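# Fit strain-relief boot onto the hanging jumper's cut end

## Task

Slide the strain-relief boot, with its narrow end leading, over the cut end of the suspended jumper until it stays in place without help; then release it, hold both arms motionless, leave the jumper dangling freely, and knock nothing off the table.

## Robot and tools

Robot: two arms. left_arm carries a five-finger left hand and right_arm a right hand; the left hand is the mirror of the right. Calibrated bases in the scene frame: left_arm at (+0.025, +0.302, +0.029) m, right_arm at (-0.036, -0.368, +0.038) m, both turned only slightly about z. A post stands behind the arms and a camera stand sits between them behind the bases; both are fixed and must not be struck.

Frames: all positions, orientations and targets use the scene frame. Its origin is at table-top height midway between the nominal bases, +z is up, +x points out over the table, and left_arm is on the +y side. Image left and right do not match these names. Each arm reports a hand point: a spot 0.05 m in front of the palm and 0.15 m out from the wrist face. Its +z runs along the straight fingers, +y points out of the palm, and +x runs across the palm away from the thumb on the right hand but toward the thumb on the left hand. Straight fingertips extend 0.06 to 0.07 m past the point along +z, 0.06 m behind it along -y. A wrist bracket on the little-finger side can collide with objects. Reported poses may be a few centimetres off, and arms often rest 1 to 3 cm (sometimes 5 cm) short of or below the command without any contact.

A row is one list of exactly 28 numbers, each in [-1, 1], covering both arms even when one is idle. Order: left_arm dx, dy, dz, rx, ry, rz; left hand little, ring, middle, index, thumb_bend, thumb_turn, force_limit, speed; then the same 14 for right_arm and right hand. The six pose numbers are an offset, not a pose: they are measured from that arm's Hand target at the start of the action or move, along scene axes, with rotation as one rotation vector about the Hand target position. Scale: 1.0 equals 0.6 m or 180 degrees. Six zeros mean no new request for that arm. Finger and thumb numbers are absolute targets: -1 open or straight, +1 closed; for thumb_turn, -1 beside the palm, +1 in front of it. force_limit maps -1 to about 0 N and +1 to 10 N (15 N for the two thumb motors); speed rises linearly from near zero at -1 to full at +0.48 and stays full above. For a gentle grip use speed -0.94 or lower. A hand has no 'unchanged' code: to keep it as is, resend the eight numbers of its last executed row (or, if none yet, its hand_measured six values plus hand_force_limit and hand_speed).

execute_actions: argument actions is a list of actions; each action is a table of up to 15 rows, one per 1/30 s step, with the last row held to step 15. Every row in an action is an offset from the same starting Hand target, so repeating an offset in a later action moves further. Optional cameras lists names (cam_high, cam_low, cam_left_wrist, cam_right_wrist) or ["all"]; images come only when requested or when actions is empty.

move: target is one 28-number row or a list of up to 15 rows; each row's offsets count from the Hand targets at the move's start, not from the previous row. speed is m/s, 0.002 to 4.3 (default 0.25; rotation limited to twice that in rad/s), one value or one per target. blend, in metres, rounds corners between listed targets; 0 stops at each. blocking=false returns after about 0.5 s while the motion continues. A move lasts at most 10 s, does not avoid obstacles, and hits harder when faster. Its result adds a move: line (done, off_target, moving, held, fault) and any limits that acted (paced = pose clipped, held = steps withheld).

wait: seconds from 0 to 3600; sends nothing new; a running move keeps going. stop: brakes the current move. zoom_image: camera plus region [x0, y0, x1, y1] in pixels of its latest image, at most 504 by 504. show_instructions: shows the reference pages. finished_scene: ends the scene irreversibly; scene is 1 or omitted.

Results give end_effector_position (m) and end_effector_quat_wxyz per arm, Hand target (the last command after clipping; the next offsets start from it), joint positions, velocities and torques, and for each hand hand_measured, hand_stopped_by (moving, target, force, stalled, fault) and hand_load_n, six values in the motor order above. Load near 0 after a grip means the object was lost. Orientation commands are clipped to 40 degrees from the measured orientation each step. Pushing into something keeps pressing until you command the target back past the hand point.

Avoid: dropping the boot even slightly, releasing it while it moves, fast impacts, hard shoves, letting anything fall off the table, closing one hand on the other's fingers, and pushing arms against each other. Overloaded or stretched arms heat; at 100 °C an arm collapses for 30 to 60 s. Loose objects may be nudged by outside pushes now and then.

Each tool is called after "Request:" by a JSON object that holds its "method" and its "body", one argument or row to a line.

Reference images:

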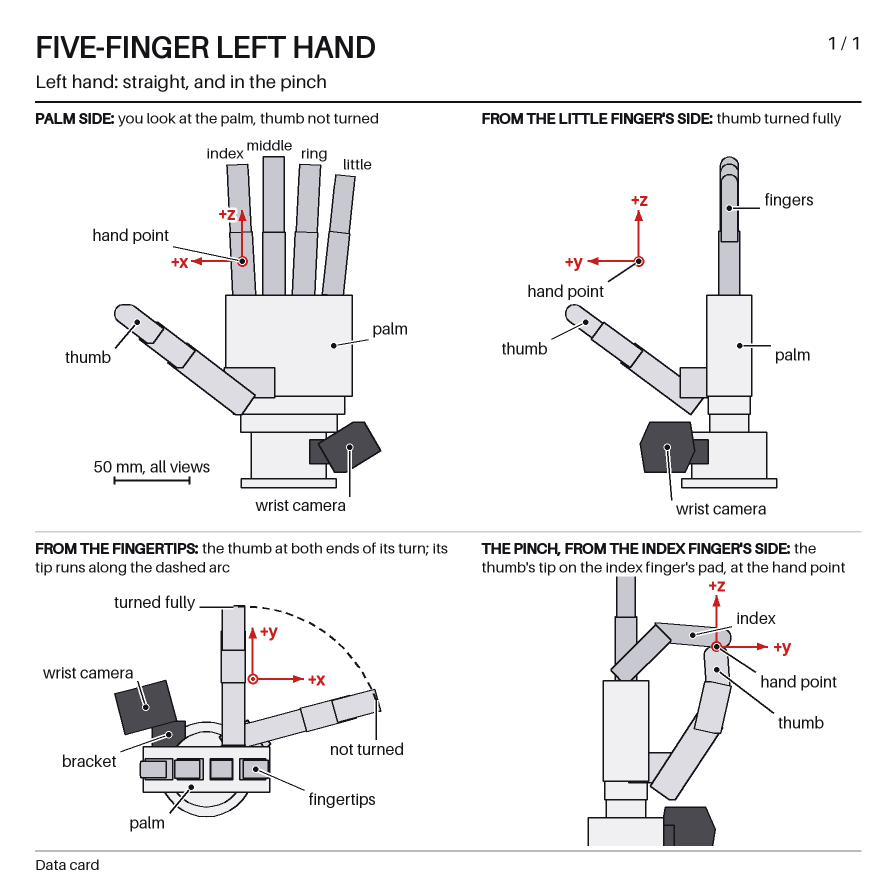

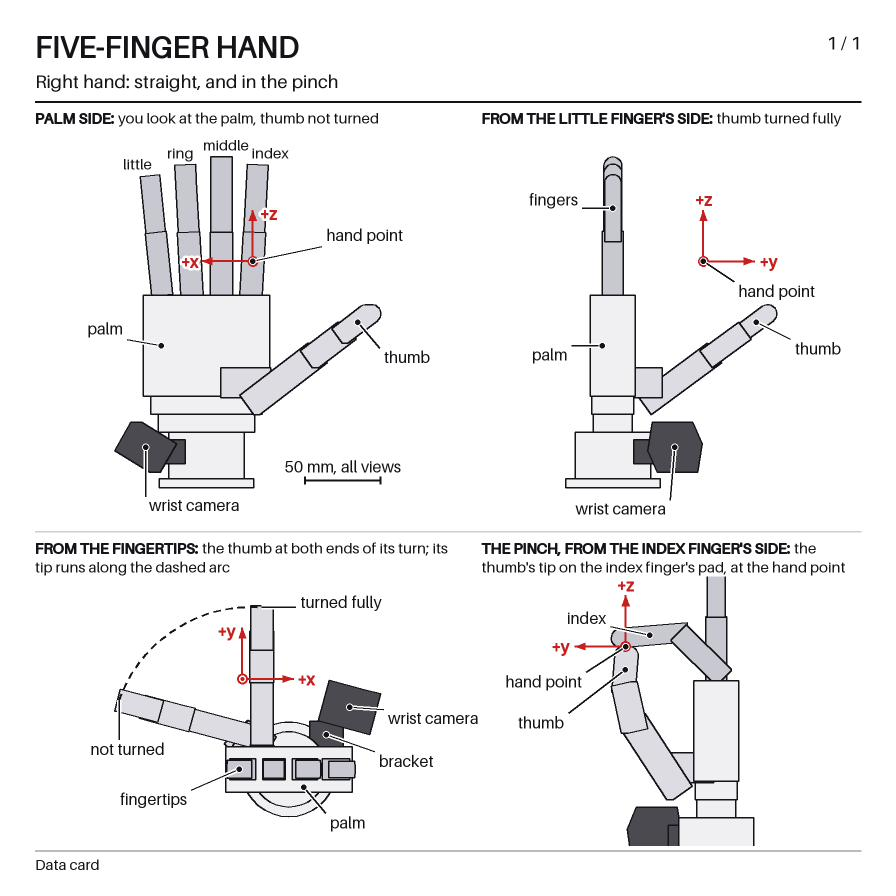

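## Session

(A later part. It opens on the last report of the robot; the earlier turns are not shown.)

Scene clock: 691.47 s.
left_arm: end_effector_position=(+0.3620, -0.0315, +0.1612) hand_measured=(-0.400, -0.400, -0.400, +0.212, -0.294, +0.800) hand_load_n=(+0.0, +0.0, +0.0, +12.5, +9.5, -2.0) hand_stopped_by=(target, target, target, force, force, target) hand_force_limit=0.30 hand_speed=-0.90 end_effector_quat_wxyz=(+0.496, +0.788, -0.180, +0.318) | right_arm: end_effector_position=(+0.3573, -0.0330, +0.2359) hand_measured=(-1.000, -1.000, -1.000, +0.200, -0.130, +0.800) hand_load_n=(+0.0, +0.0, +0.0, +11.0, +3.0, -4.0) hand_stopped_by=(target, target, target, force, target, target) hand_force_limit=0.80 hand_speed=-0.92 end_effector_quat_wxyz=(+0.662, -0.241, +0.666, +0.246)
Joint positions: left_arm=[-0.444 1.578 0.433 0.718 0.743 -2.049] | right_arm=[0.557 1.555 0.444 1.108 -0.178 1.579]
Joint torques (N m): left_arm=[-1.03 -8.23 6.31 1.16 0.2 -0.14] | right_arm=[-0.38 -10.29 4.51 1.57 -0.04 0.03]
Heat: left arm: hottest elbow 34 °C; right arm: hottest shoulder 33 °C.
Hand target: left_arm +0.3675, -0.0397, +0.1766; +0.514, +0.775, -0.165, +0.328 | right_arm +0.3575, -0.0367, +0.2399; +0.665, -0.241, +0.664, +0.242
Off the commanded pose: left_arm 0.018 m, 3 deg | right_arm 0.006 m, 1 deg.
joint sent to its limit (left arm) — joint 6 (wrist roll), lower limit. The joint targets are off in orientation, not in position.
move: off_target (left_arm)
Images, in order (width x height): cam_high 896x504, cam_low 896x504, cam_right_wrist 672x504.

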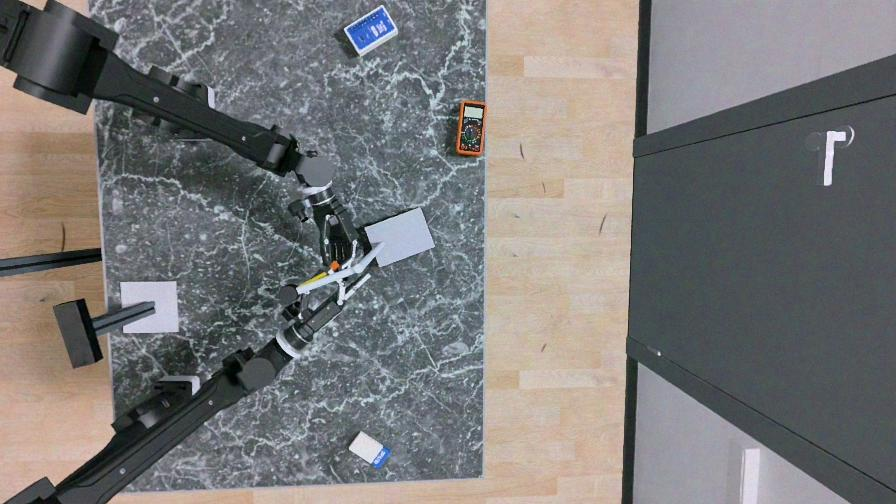

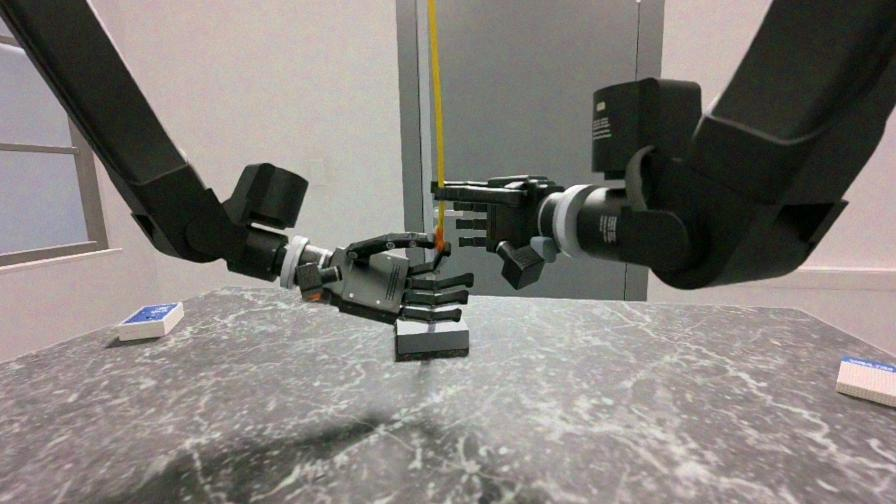

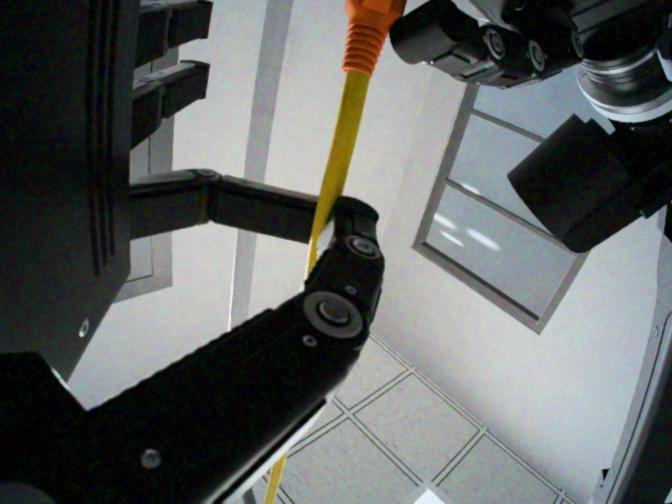

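Request:
{"method": "move", "body": {
  "target": [-0.007,-0.007,0.008,0,0,0,-0.4,-0.4,-0.4,0.5,-0.2,0.8,0.3,-0.9,0.0,0.0,0.0,0,0,0,-1,-1,-1,0.7,-0.13,0.8,0.8,-0.92],
  "speed": 0.03,
  "cameras": ["cam_low","cam_high","cam_right_wrist"]
}}

Request:
{"method": "zoom_image", "body": {
  "camera": "cam_right_wrist",
  "region": [200, 0, 500, 300]
}}

Request:
{"method": "zoom_image", "body": {
  "camera": "cam_low",
  "region": [400, 150, 500, 260]
}}

Scene clock: 693.37 s.
left_arm: end_effector_position=(+0.3594, -0.0351, +0.1626) hand_measured=(-0.400, -0.400, -0.400, +0.212, -0.294, +0.800) hand_load_n=(+0.0, +0.5, +0.0, +13.0, +8.5, -2.5) hand_stopped_by=(target, target, target, force, force, target) hand_force_limit=0.30 hand_speed=-0.90 end_effector_quat_wxyz=(+0.493, +0.791, -0.180, +0.315) | right_arm: end_effector_position=(+0.3572, -0.0331, +0.2368) hand_measured=(-1.000, -1.000, -1.000, +0.200, -0.130, +0.800) hand_load_n=(+0.0, +0.0, +0.0, +11.0, +3.0, -3.5) hand_stopped_by=(target, target, target, force, target, target) hand_force_limit=0.80 hand_speed=-0.92 end_effector_quat_wxyz=(+0.662, -0.241, +0.665, +0.246)
Joint positions: left_arm=[-0.458 1.56 0.433 0.692 0.728 -2.049] | right_arm=[0.557 1.553 0.444 1.108 -0.178 1.579]
Joint torques (N m): left_arm=[-1.14 -8.7 6.38 1.29 0.29 -0.13] | right_arm=[-0.79 -10.52 4.6 1.68 0 -0.01]
Heat: left arm: hottest elbow 34 °C; right arm: hottest shoulder 33 °C.
Hand target: left_arm +0.3634, -0.0439, +0.1813; +0.514, +0.775, -0.165, +0.328 | right_arm +0.3576, -0.0368, +0.2399; +0.665, -0.241, +0.665, +0.242
Off the commanded pose: left_arm 0.021 m, 4 deg | right_arm 0.005 m, 1 deg.
joint sent to its limit (left arm) — joint 6 (wrist roll), lower limit. The joint targets are off in orientation, not in position.
move: off_target (left_arm)
Images, in order (width x height): cam_high 896x504, cam_low 896x504, cam_right_wrist 672x504.

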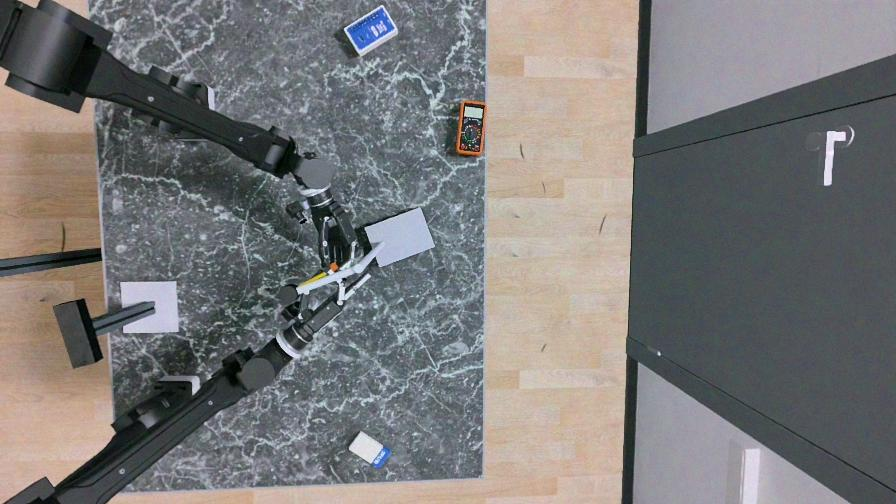

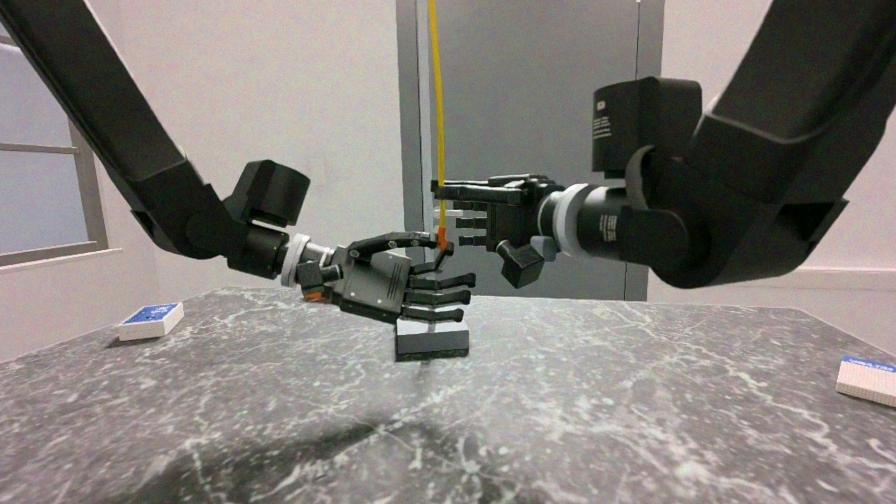

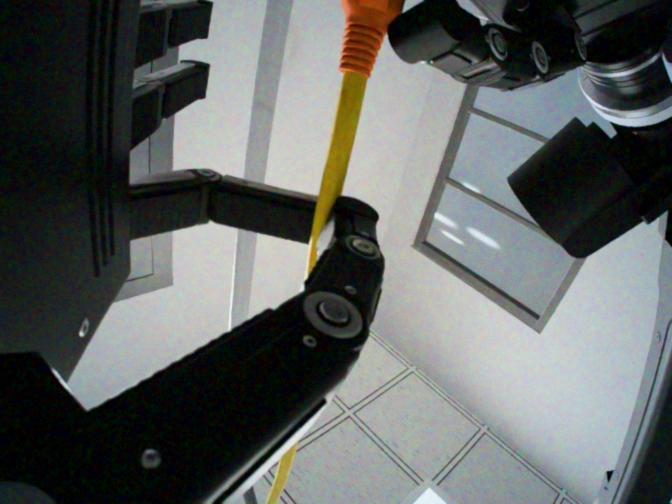

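Scaled by 1.680 from the camera's image (finer frame: 960x720).

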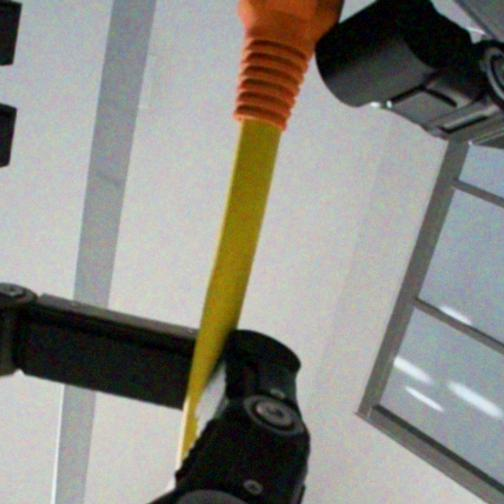

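Scaled by 4.582.

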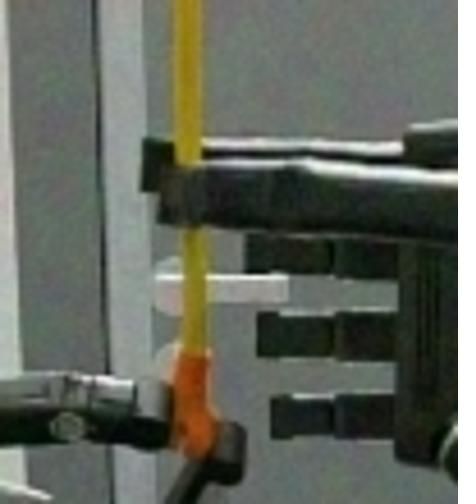

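Request:
{"method": "move", "body": {
  "target": [0.001,0.0,0.01,0,0,0,-0.4,-0.4,-0.4,0.5,-0.2,0.8,0.3,-0.9,0.0,0.0,-0.025,0,0,0,-1,-1,-1,0.7,-0.13,0.8,0.8,-0.92],
  "speed": 0.03,
  "cameras": ["cam_low","cam_high","cam_right_wrist"]
}}

Request:
{"method": "zoom_image", "body": {
  "camera": "cam_right_wrist",
  "region": [200, 0, 500, 300]
}}

Request:
{"method": "zoom_image", "body": {
  "camera": "cam_low",
  "region": [400, 150, 500, 260]
}}

Scene clock: 695.40 s.
left_arm: end_effector_position=(+0.3586, -0.0346, +0.1642) hand_measured=(-0.400, -0.400, -0.400, +0.212, -0.294, +0.800) hand_load_n=(+0.0, +0.0, +0.0, +13.5, +8.5, -2.5) hand_stopped_by=(target, target, target, force, force, target) hand_force_limit=0.30 hand_speed=-0.90 end_effector_quat_wxyz=(+0.492, +0.794, -0.178, +0.311) | right_arm: end_effector_position=(+0.3572, -0.0331, +0.2376) hand_measured=(-1.000, -1.000, -1.000, +0.200, -0.130, +0.800) hand_load_n=(+0.0, +0.0, +0.0, +11.0, +3.0, -3.5) hand_stopped_by=(target, target, target, force, target, target) hand_force_limit=0.80 hand_speed=-0.92 end_effector_quat_wxyz=(+0.670, -0.240, +0.658, +0.248)
Joint positions: left_arm=[-0.458 1.543 0.433 0.663 0.727 -2.049] | right_arm=[0.557 1.573 0.444 1.15 -0.179 1.579]
Joint torques (N m): left_arm=[-0.97 -8.64 6.82 1.5 0.4 -0.14] | right_arm=[-0.97 -7.24 4 2.73 0.03 0.06]
Heat: left arm: hottest elbow 34 °C; right arm: hottest shoulder 33 °C.
Hand target: left_arm +0.3639, -0.0439, +0.1874; +0.514, +0.775, -0.165, +0.328 | right_arm +0.3576, -0.0368, +0.2249; +0.665, -0.241, +0.664, +0.242
Off the commanded pose: left_arm 0.025 m, 4 deg | right_arm 0.013 m, 1 deg.
joint sent to its limit (left arm) — joint 6 (wrist roll), lower limit. The joint targets are off in orientation, not in position.
move: off_target (left_arm, right_arm)
Images, in order (width x height): cam_high 896x504, cam_low 896x504, cam_right_wrist 672x504.

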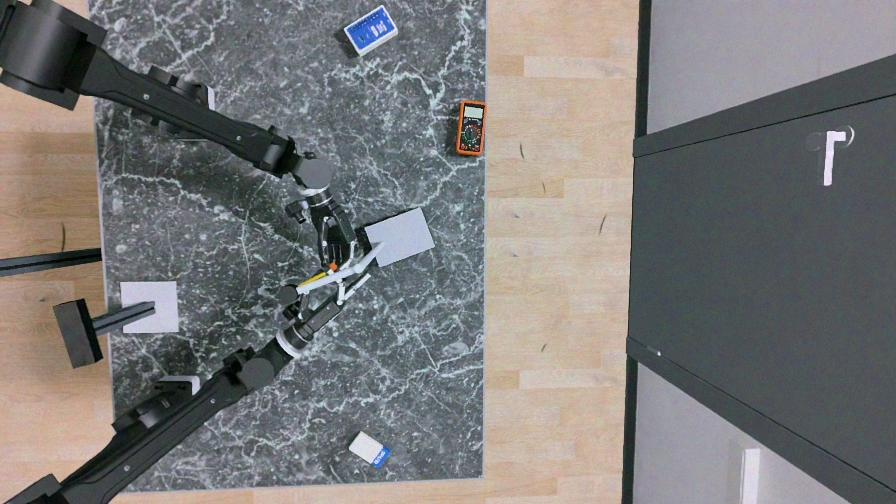

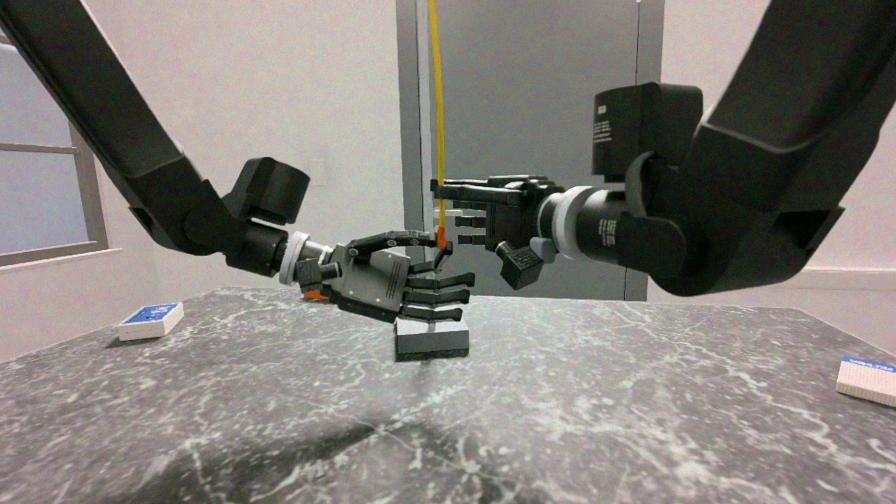

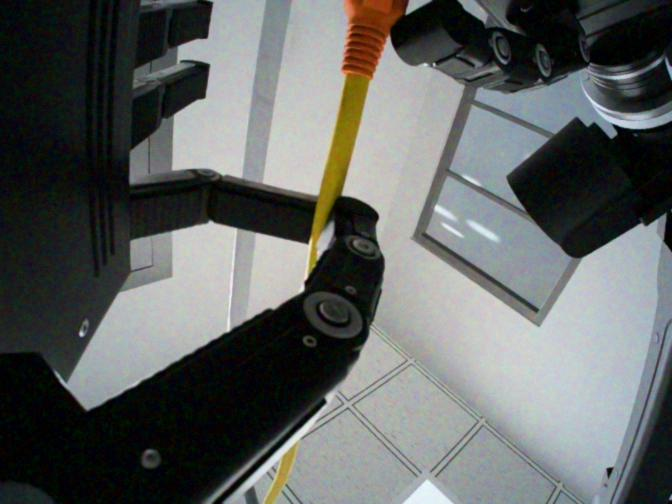

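Scaled by 1.680 from the camera's image (finer frame: 960x720).

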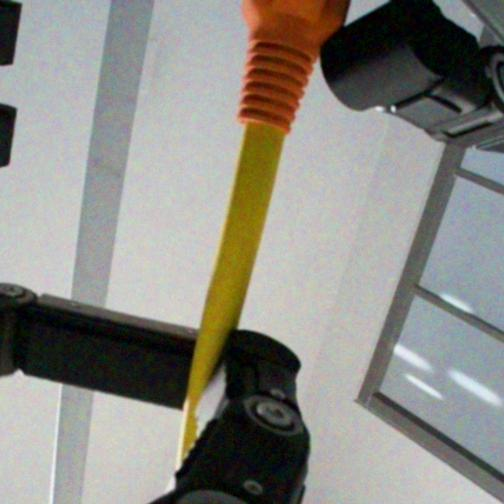

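Scaled by 4.582.

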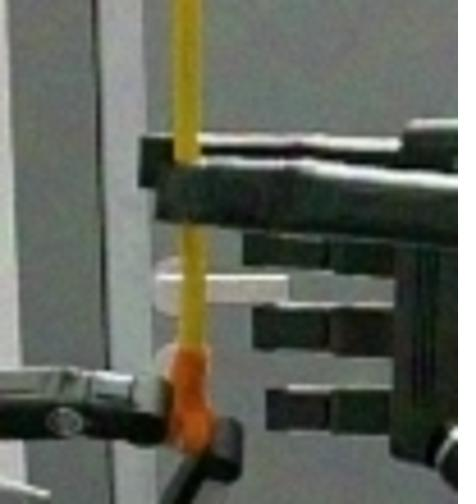

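Request:
{"method": "move", "body": {
  "target": [0.0025,-0.001,0.015,0,0,0,-0.4,-0.4,-0.4,0.5,-0.2,0.8,0.3,-0.9,0.0,0.0,-0.03,0,0,0,-1,-1,-1,0.7,-0.13,0.8,0.8,-0.92],
  "speed": 0.03,
  "cameras": ["cam_low","cam_high","cam_right_wrist"]
}}

Request:
{"method": "zoom_image", "body": {
  "camera": "cam_right_wrist",
  "region": [200, 0, 500, 300]
}}

Request:
{"method": "zoom_image", "body": {
  "camera": "cam_low",
  "region": [400, 150, 500, 260]
}}

Scene clock: 697.37 s.
left_arm: end_effector_position=(+0.3576, -0.0337, +0.1637) hand_measured=(-0.400, -0.400, -0.400, +0.212, -0.294, +0.800) hand_load_n=(+0.0, +0.0, +0.0, +14.5, +7.5, -3.5) hand_stopped_by=(target, target, target, force, force, target) hand_force_limit=0.30 hand_speed=-0.90 end_effector_quat_wxyz=(+0.488, +0.800, -0.173, +0.301) | right_arm: end_effector_position=(+0.3572, -0.0334, +0.2346) hand_measured=(-1.000, -1.000, -1.000, +0.200, -0.130, +0.800) hand_load_n=(+0.0, +0.0, +0.0, +12.0, +3.5, -2.0) hand_stopped_by=(target, target, target, force, target, target) hand_force_limit=0.80 hand_speed=-0.92 end_effector_quat_wxyz=(+0.682, -0.234, +0.645, +0.253)
Joint positions: left_arm=[-0.458 1.522 0.433 0.617 0.724 -2.049] | right_arm=[0.557 1.632 0.444 1.248 -0.179 1.589]
Joint torques (N m): left_arm=[-1.03 -9.41 7.56 1.77 0.58 -0.14] | right_arm=[-0.62 -6.12 3.25 1.81 0.02 -0.05]
Heat: left arm: hottest elbow 34 °C; right arm: hottest shoulder 33 °C.
Hand target: left_arm +0.3655, -0.0445, +0.1963; +0.514, +0.775, -0.165, +0.328 | right_arm +0.3576, -0.0368, +0.2070; +0.665, -0.241, +0.664, +0.242
Off the commanded pose: left_arm 0.035 m, 5 deg | right_arm 0.028 m, 3 deg.
joint sent to its limit (left arm) — joint 6 (wrist roll), lower limit. The joint targets are off in orientation, not in position.
move: off_target (left_arm, right_arm)
Images, in order (width x height): cam_high 896x504, cam_low 896x504, cam_right_wrist 672x504.

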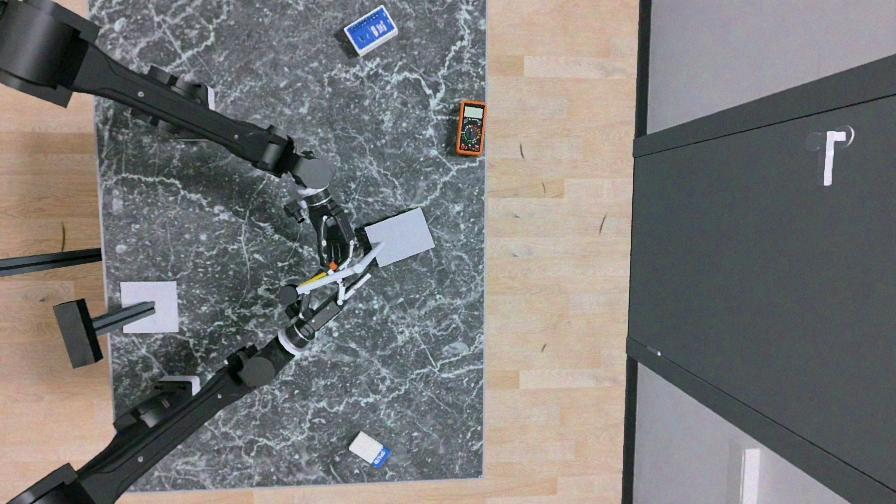

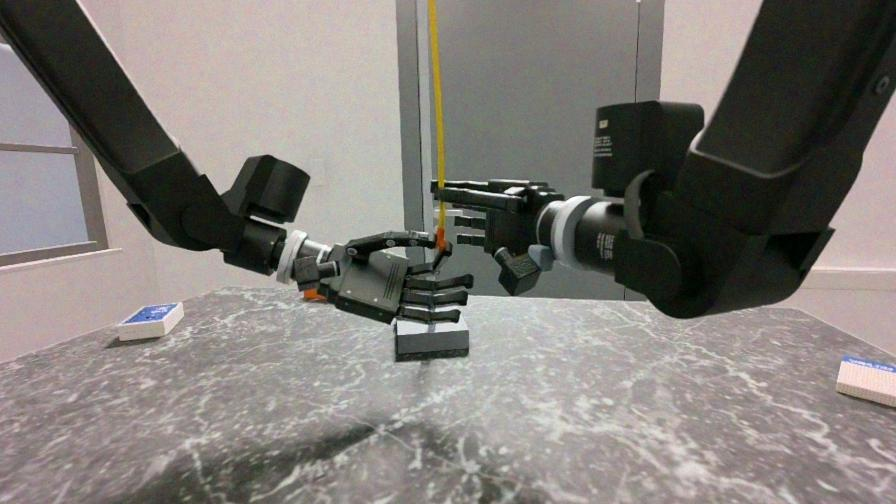

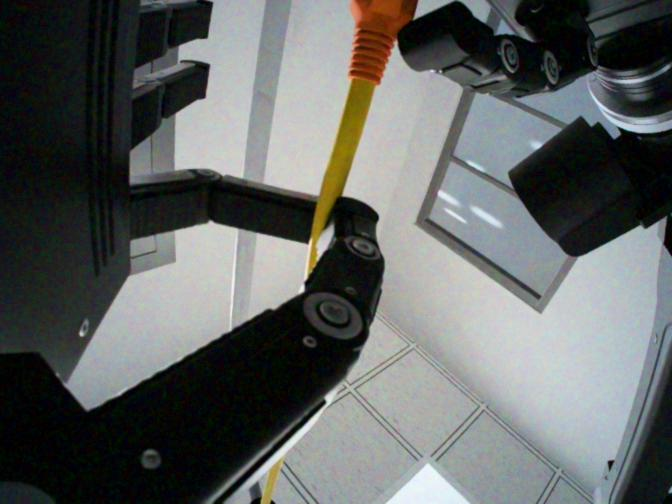

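Scaled by 1.680 from the camera's image (finer frame: 960x720).

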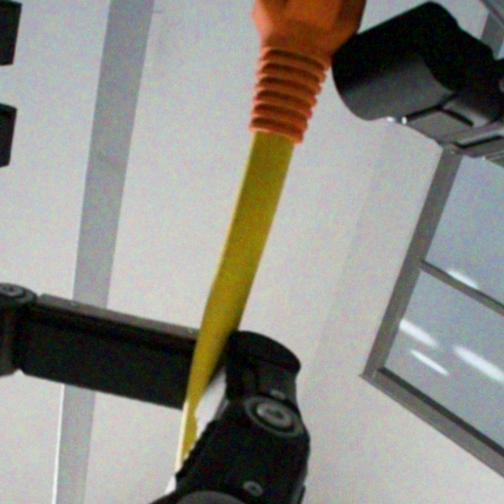

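Scaled by 4.582.

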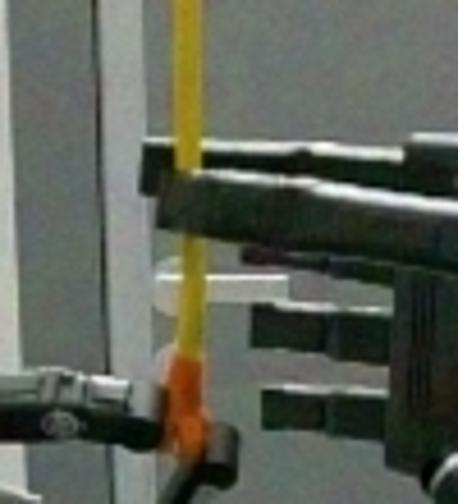

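Request:
{"method": "move", "body": {
  "target": [0.006,-0.006,0.015,0,0,0,-0.4,-0.4,-0.4,0.5,-0.2,0.8,0.3,-0.9,0.0,0.0,-0.03,0,0,0,-1,-1,-1,0.7,-0.13,0.8,0.8,-0.92],
  "speed": 0.03,
  "cameras": ["cam_low","cam_high","cam_right_wrist"]
}}

Request:
{"method": "zoom_image", "body": {
  "camera": "cam_right_wrist",
  "region": [200, 0, 500, 300]
}}

Request:
{"method": "zoom_image", "body": {
  "camera": "cam_low",
  "region": [400, 150, 500, 260]
}}

Scene clock: 699.67 s.
left_arm: end_effector_position=(+0.3564, -0.0328, +0.1644) hand_measured=(-0.400, -0.400, -0.400, +0.212, -0.294, +0.800) hand_load_n=(+0.0, +0.0, +0.0, +14.0, +7.5, -3.0) hand_stopped_by=(target, target, target, force, force, target) hand_force_limit=0.30 hand_speed=-0.90 end_effector_quat_wxyz=(+0.485, +0.806, -0.169, +0.294) | right_arm: end_effector_position=(+0.3565, -0.0351, +0.2326) hand_measured=(-1.000, -1.000, -1.000, +0.198, -0.130, +0.800) hand_load_n=(+0.0, +0.0, +0.0, +13.0, +3.5, -0.5) hand_stopped_by=(target, target, target, force, target, target) hand_force_limit=0.80 hand_speed=-0.92 end_effector_quat_wxyz=(+0.694, -0.226, +0.632, +0.262)
Joint positions: left_arm=[-0.458 1.5 0.433 0.574 0.721 -2.049] | right_arm=[0.555 1.69 0.444 1.348 -0.18 1.607]
Joint torques (N m): left_arm=[-1.38 -9.58 8.88 1.78 0.65 -0.12] | right_arm=[-1.03 -5.42 2.36 0.91 -0.03 -0.2]
Heat: left arm: hottest elbow 35 °C; right arm: hottest shoulder 33 °C.
Hand target: left_arm +0.3690, -0.0481, +0.2055; +0.514, +0.775, -0.165, +0.328 | right_arm +0.3576, -0.0368, +0.1889; +0.665, -0.241, +0.664, +0.242
Off the commanded pose: left_arm 0.046 m, 6 deg | right_arm 0.044 m, 6 deg.
joint sent to its limit (left arm) — joint 6 (wrist roll), lower limit. The joint targets are off in orientation, not in position.
move: off_target (left_arm, right_arm)
Images, in order (width x height): cam_high 896x504, cam_low 896x504, cam_right_wrist 672x504.

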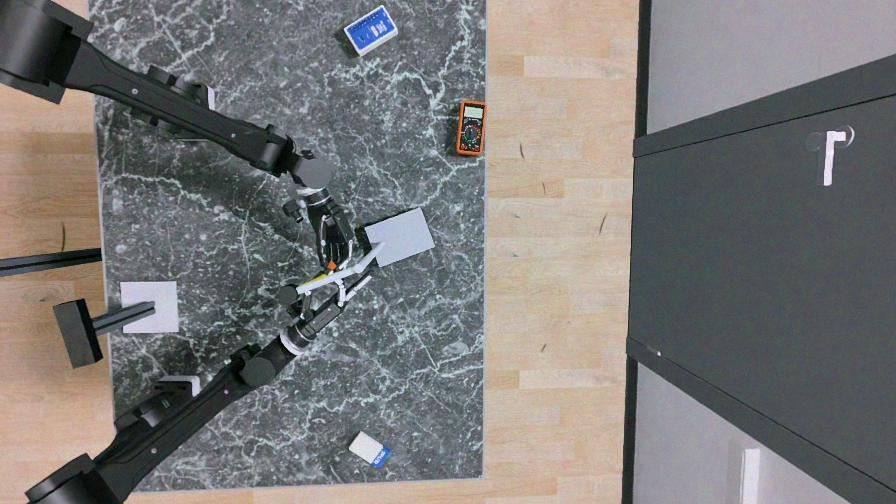

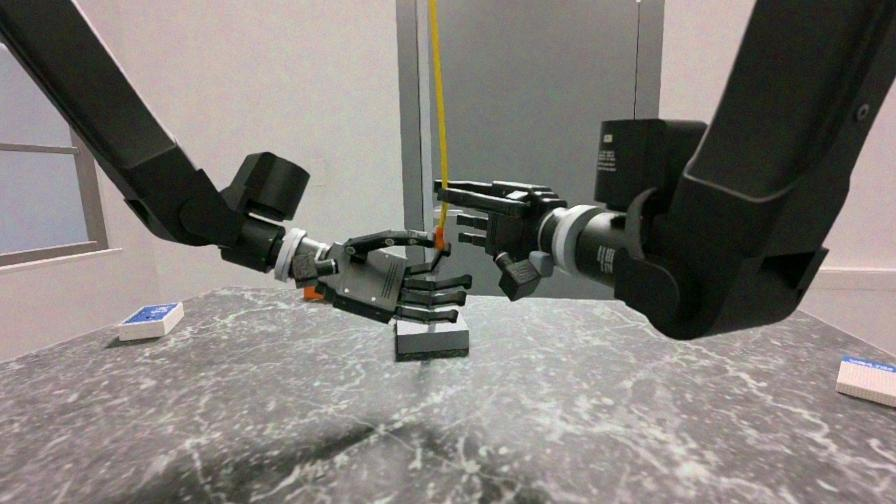

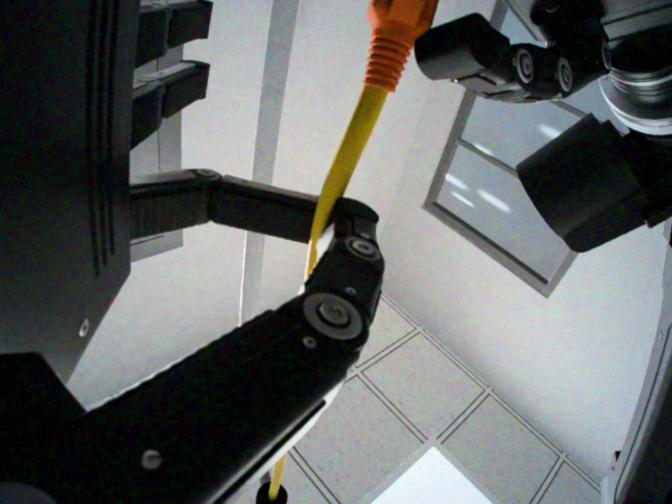

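Scaled by 1.680 from the camera's image (finer frame: 960x720).

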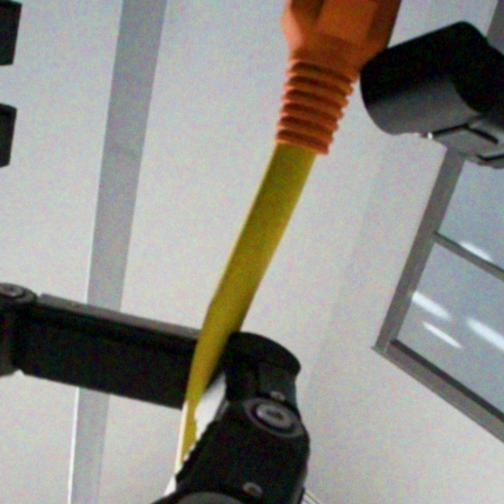

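Scaled by 4.582.

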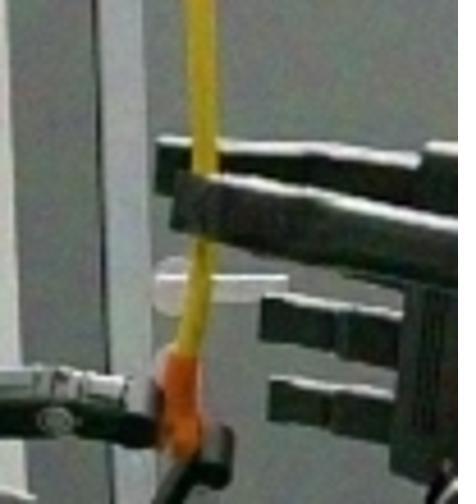

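Request:
{"method": "move", "body": {
  "target": [0.006,-0.005,0.0,-0.0289,-0.019,0,-0.4,-0.4,-0.4,0.5,-0.2,0.8,0.3,-0.9,0.004,0.006,0.0,-0.0244,0.0206,0,-1,-1,-1,0.7,-0.13,0.8,0.8,-0.92],
  "speed": 0.03,
  "cameras": ["cam_low","cam_high","cam_right_wrist"]
}}

Request:
{"method": "zoom_image", "body": {
  "camera": "cam_right_wrist",
  "region": [200, 0, 500, 300]
}}

Request:
{"method": "zoom_image", "body": {
  "camera": "cam_low",
  "region": [400, 150, 500, 260]
}}

Scene clock: 708.20 s.
left_arm: end_effector_position=(+0.3560, -0.0360, +0.1640) hand_measured=(-0.400, -0.400, -0.400, +0.212, -0.294, +0.800) hand_load_n=(+0.0, +0.0, +0.0, +14.5, +6.5, -4.0) hand_stopped_by=(target, target, target, force, force, target) hand_force_limit=0.30 hand_speed=-0.90 end_effector_quat_wxyz=(+0.500, +0.787, -0.186, +0.311) | right_arm: end_effector_position=(+0.3587, -0.0335, +0.2307) hand_measured=(-1.000, -1.000, -1.000, +0.198, -0.130, +0.800) hand_load_n=(+0.0, +0.0, +0.0, +13.0, +3.5, +0.0) hand_stopped_by=(target, target, target, force, target, target) hand_force_limit=0.80 hand_speed=-0.92 end_effector_quat_wxyz=(+0.664, -0.234, +0.664, +0.253)
Joint positions: left_arm=[-0.458 1.563 0.433 0.698 0.748 -2.049] | right_arm=[0.555 1.596 0.444 1.162 -0.18 1.598]
Joint torques (N m): left_arm=[-0.91 -8.18 8.87 3.73 0.84 -0.14] | right_arm=[-0.15 -6.18 3.67 -0.21 0.07 -0.45]
Heat: left arm: hottest elbow 35 °C; right arm: hottest shoulder 33 °C.
Hand target: left_arm +0.3726, -0.0511, +0.2055; +0.543, +0.741, -0.165, +0.358 | right_arm +0.3599, -0.0331, +0.1889; +0.633, -0.259, +0.694, +0.224
Off the commanded pose: left_arm 0.047 m, 9 deg | right_arm 0.042 m, 7 deg.
joint sent to its limit (left arm) — joint 6 (wrist roll), lower limit. The joint targets are off in orientation, not in position.
move: off_target (left_arm, right_arm)
Images, in order (width x height): cam_high 896x504, cam_low 896x504, cam_right_wrist 672x504.

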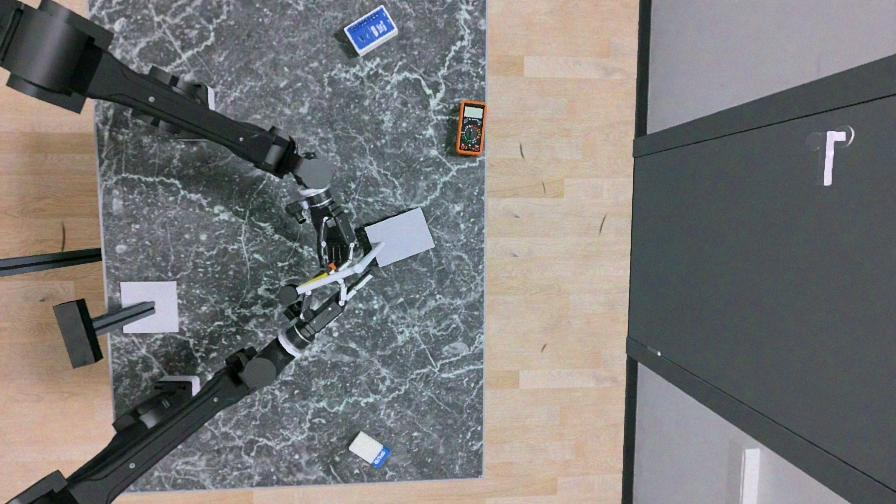

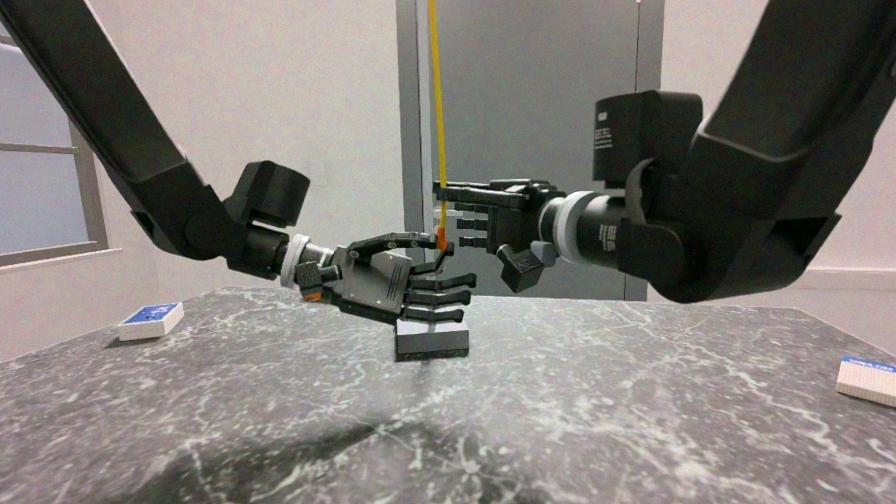

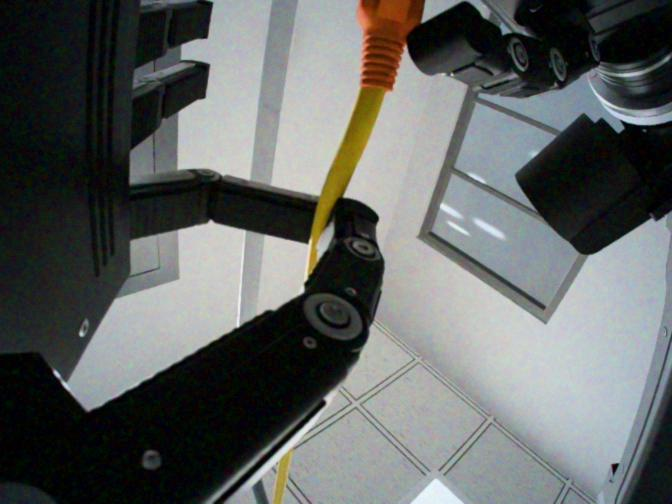

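Scaled by 1.680 from the camera's image (finer frame: 960x720).

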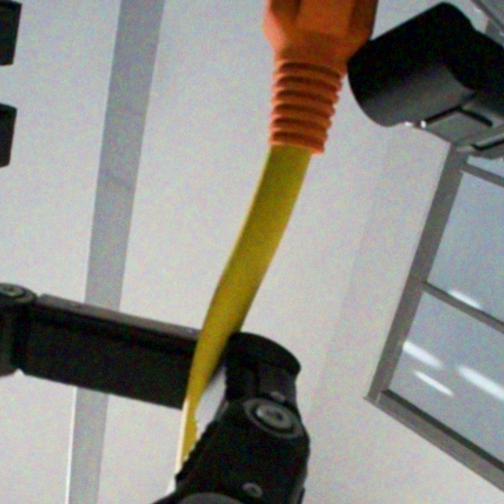

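Scaled by 4.582.

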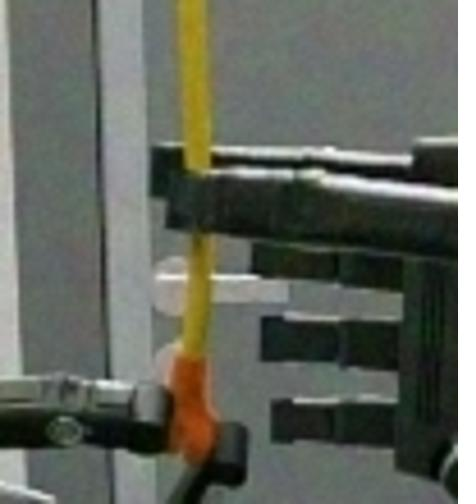

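Request:
{"method": "move", "body": {
  "target": [0.0143,0.0045,0.0,0,0,0,-0.4,-0.4,-0.4,0.5,-0.2,0.8,0.3,-0.9,0.0,0.0,0.0,0,0,0,-1,-1,-1,0.7,-0.13,0.8,0.8,-0.92],
  "speed": 0.03,
  "cameras": ["cam_low","cam_high","cam_right_wrist"]
}}

Request:
{"method": "zoom_image", "body": {
  "camera": "cam_right_wrist",
  "region": [200, 0, 500, 300]
}}

Request:
{"method": "zoom_image", "body": {
  "camera": "cam_low",
  "region": [400, 150, 500, 260]
}}

Scene clock: 711.70 s.
left_arm: end_effector_position=(+0.3591, -0.0392, +0.1641) hand_measured=(-0.400, -0.400, -0.400, +0.212, -0.294, +0.800) hand_load_n=(+0.0, +0.0, +0.0, +15.0, +6.5, -5.0) hand_stopped_by=(target, target, target, force, force, target) hand_force_limit=0.30 hand_speed=-0.90 end_effector_quat_wxyz=(+0.503, +0.785, -0.189, +0.308) | right_arm: end_effector_position=(+0.3587, -0.0334, +0.2308) hand_measured=(-1.000, -1.000, -1.000, +0.198, -0.130, +0.800) hand_load_n=(+0.0, +0.0, +0.0, +12.5, +3.5, +0.0) hand_stopped_by=(target, target, target, force, target, target) hand_force_limit=0.80 hand_speed=-0.92 end_effector_quat_wxyz=(+0.664, -0.234, +0.663, +0.253)
Joint positions: left_arm=[-0.458 1.578 0.449 0.698 0.761 -2.049] | right_arm=[0.555 1.596 0.444 1.162 -0.18 1.597]
Joint torques (N m): left_arm=[0.5 -8.47 8.8 3.66 0.87 -0.13] | right_arm=[-0.15 -5.95 3.44 -0.49 0.04 -0.4]
Heat: left arm: hottest elbow 35 °C; right arm: hottest shoulder 33 °C.
Hand target: left_arm +0.3812, -0.0484, +0.2054; +0.543, +0.741, -0.165, +0.358 | right_arm +0.3599, -0.0331, +0.1890; +0.633, -0.259, +0.694, +0.224
Off the commanded pose: left_arm 0.048 m, 9 deg | right_arm 0.042 m, 7 deg.
joint sent to its limit (left arm) — joint 6 (wrist roll), lower limit. The joint targets are off in orientation, not in position.
move: off_target (left_arm)
Images, in order (width x height): cam_high 896x504, cam_low 896x504, cam_right_wrist 672x504.

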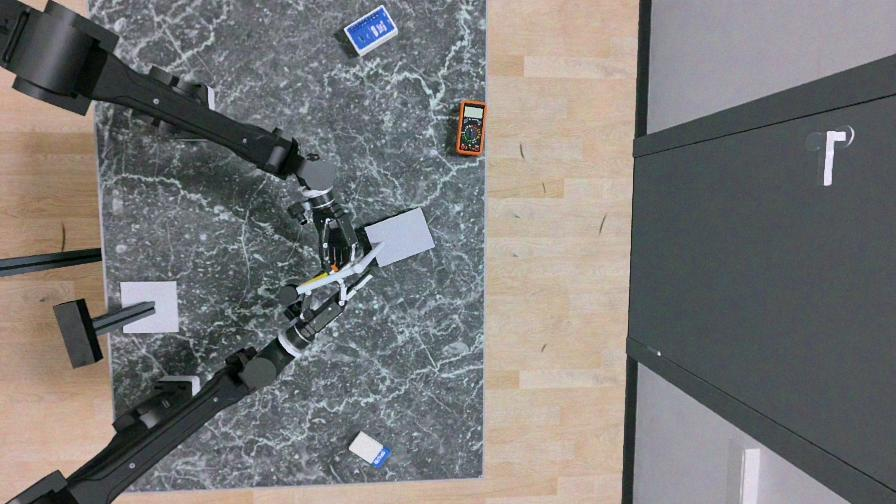

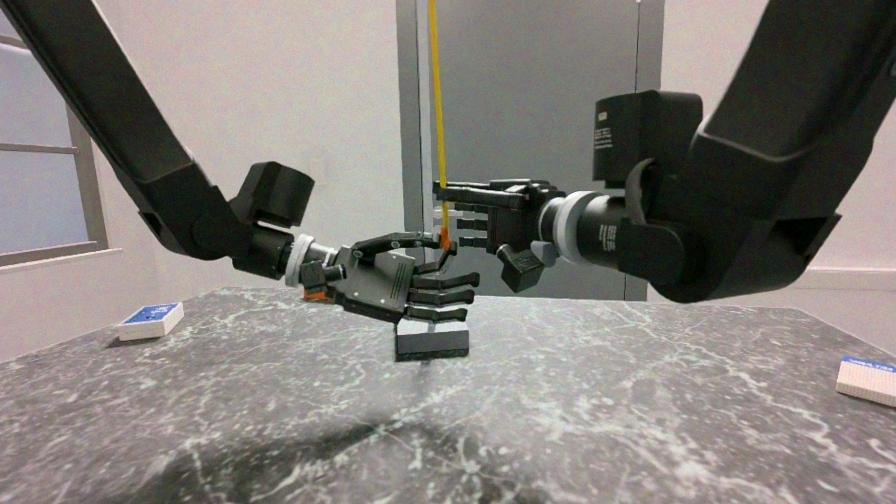

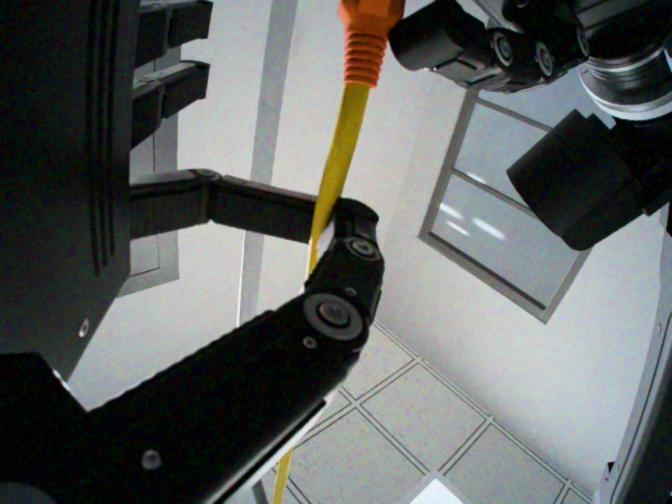

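Scaled by 1.680 from the camera's image (finer frame: 960x720).

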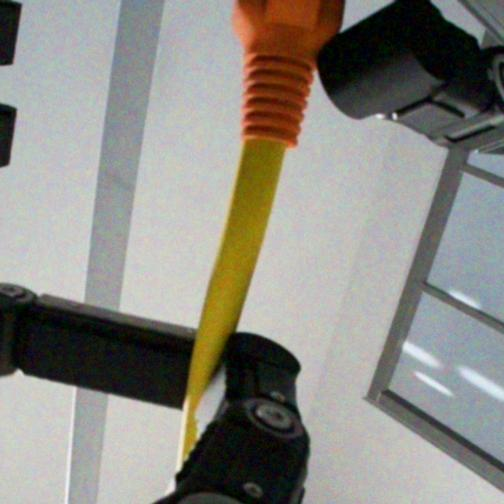

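Scaled by 4.582.

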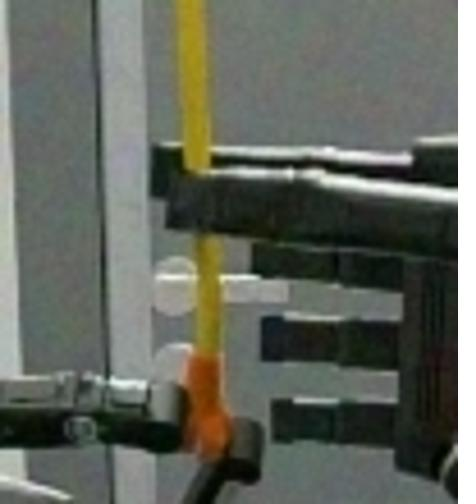

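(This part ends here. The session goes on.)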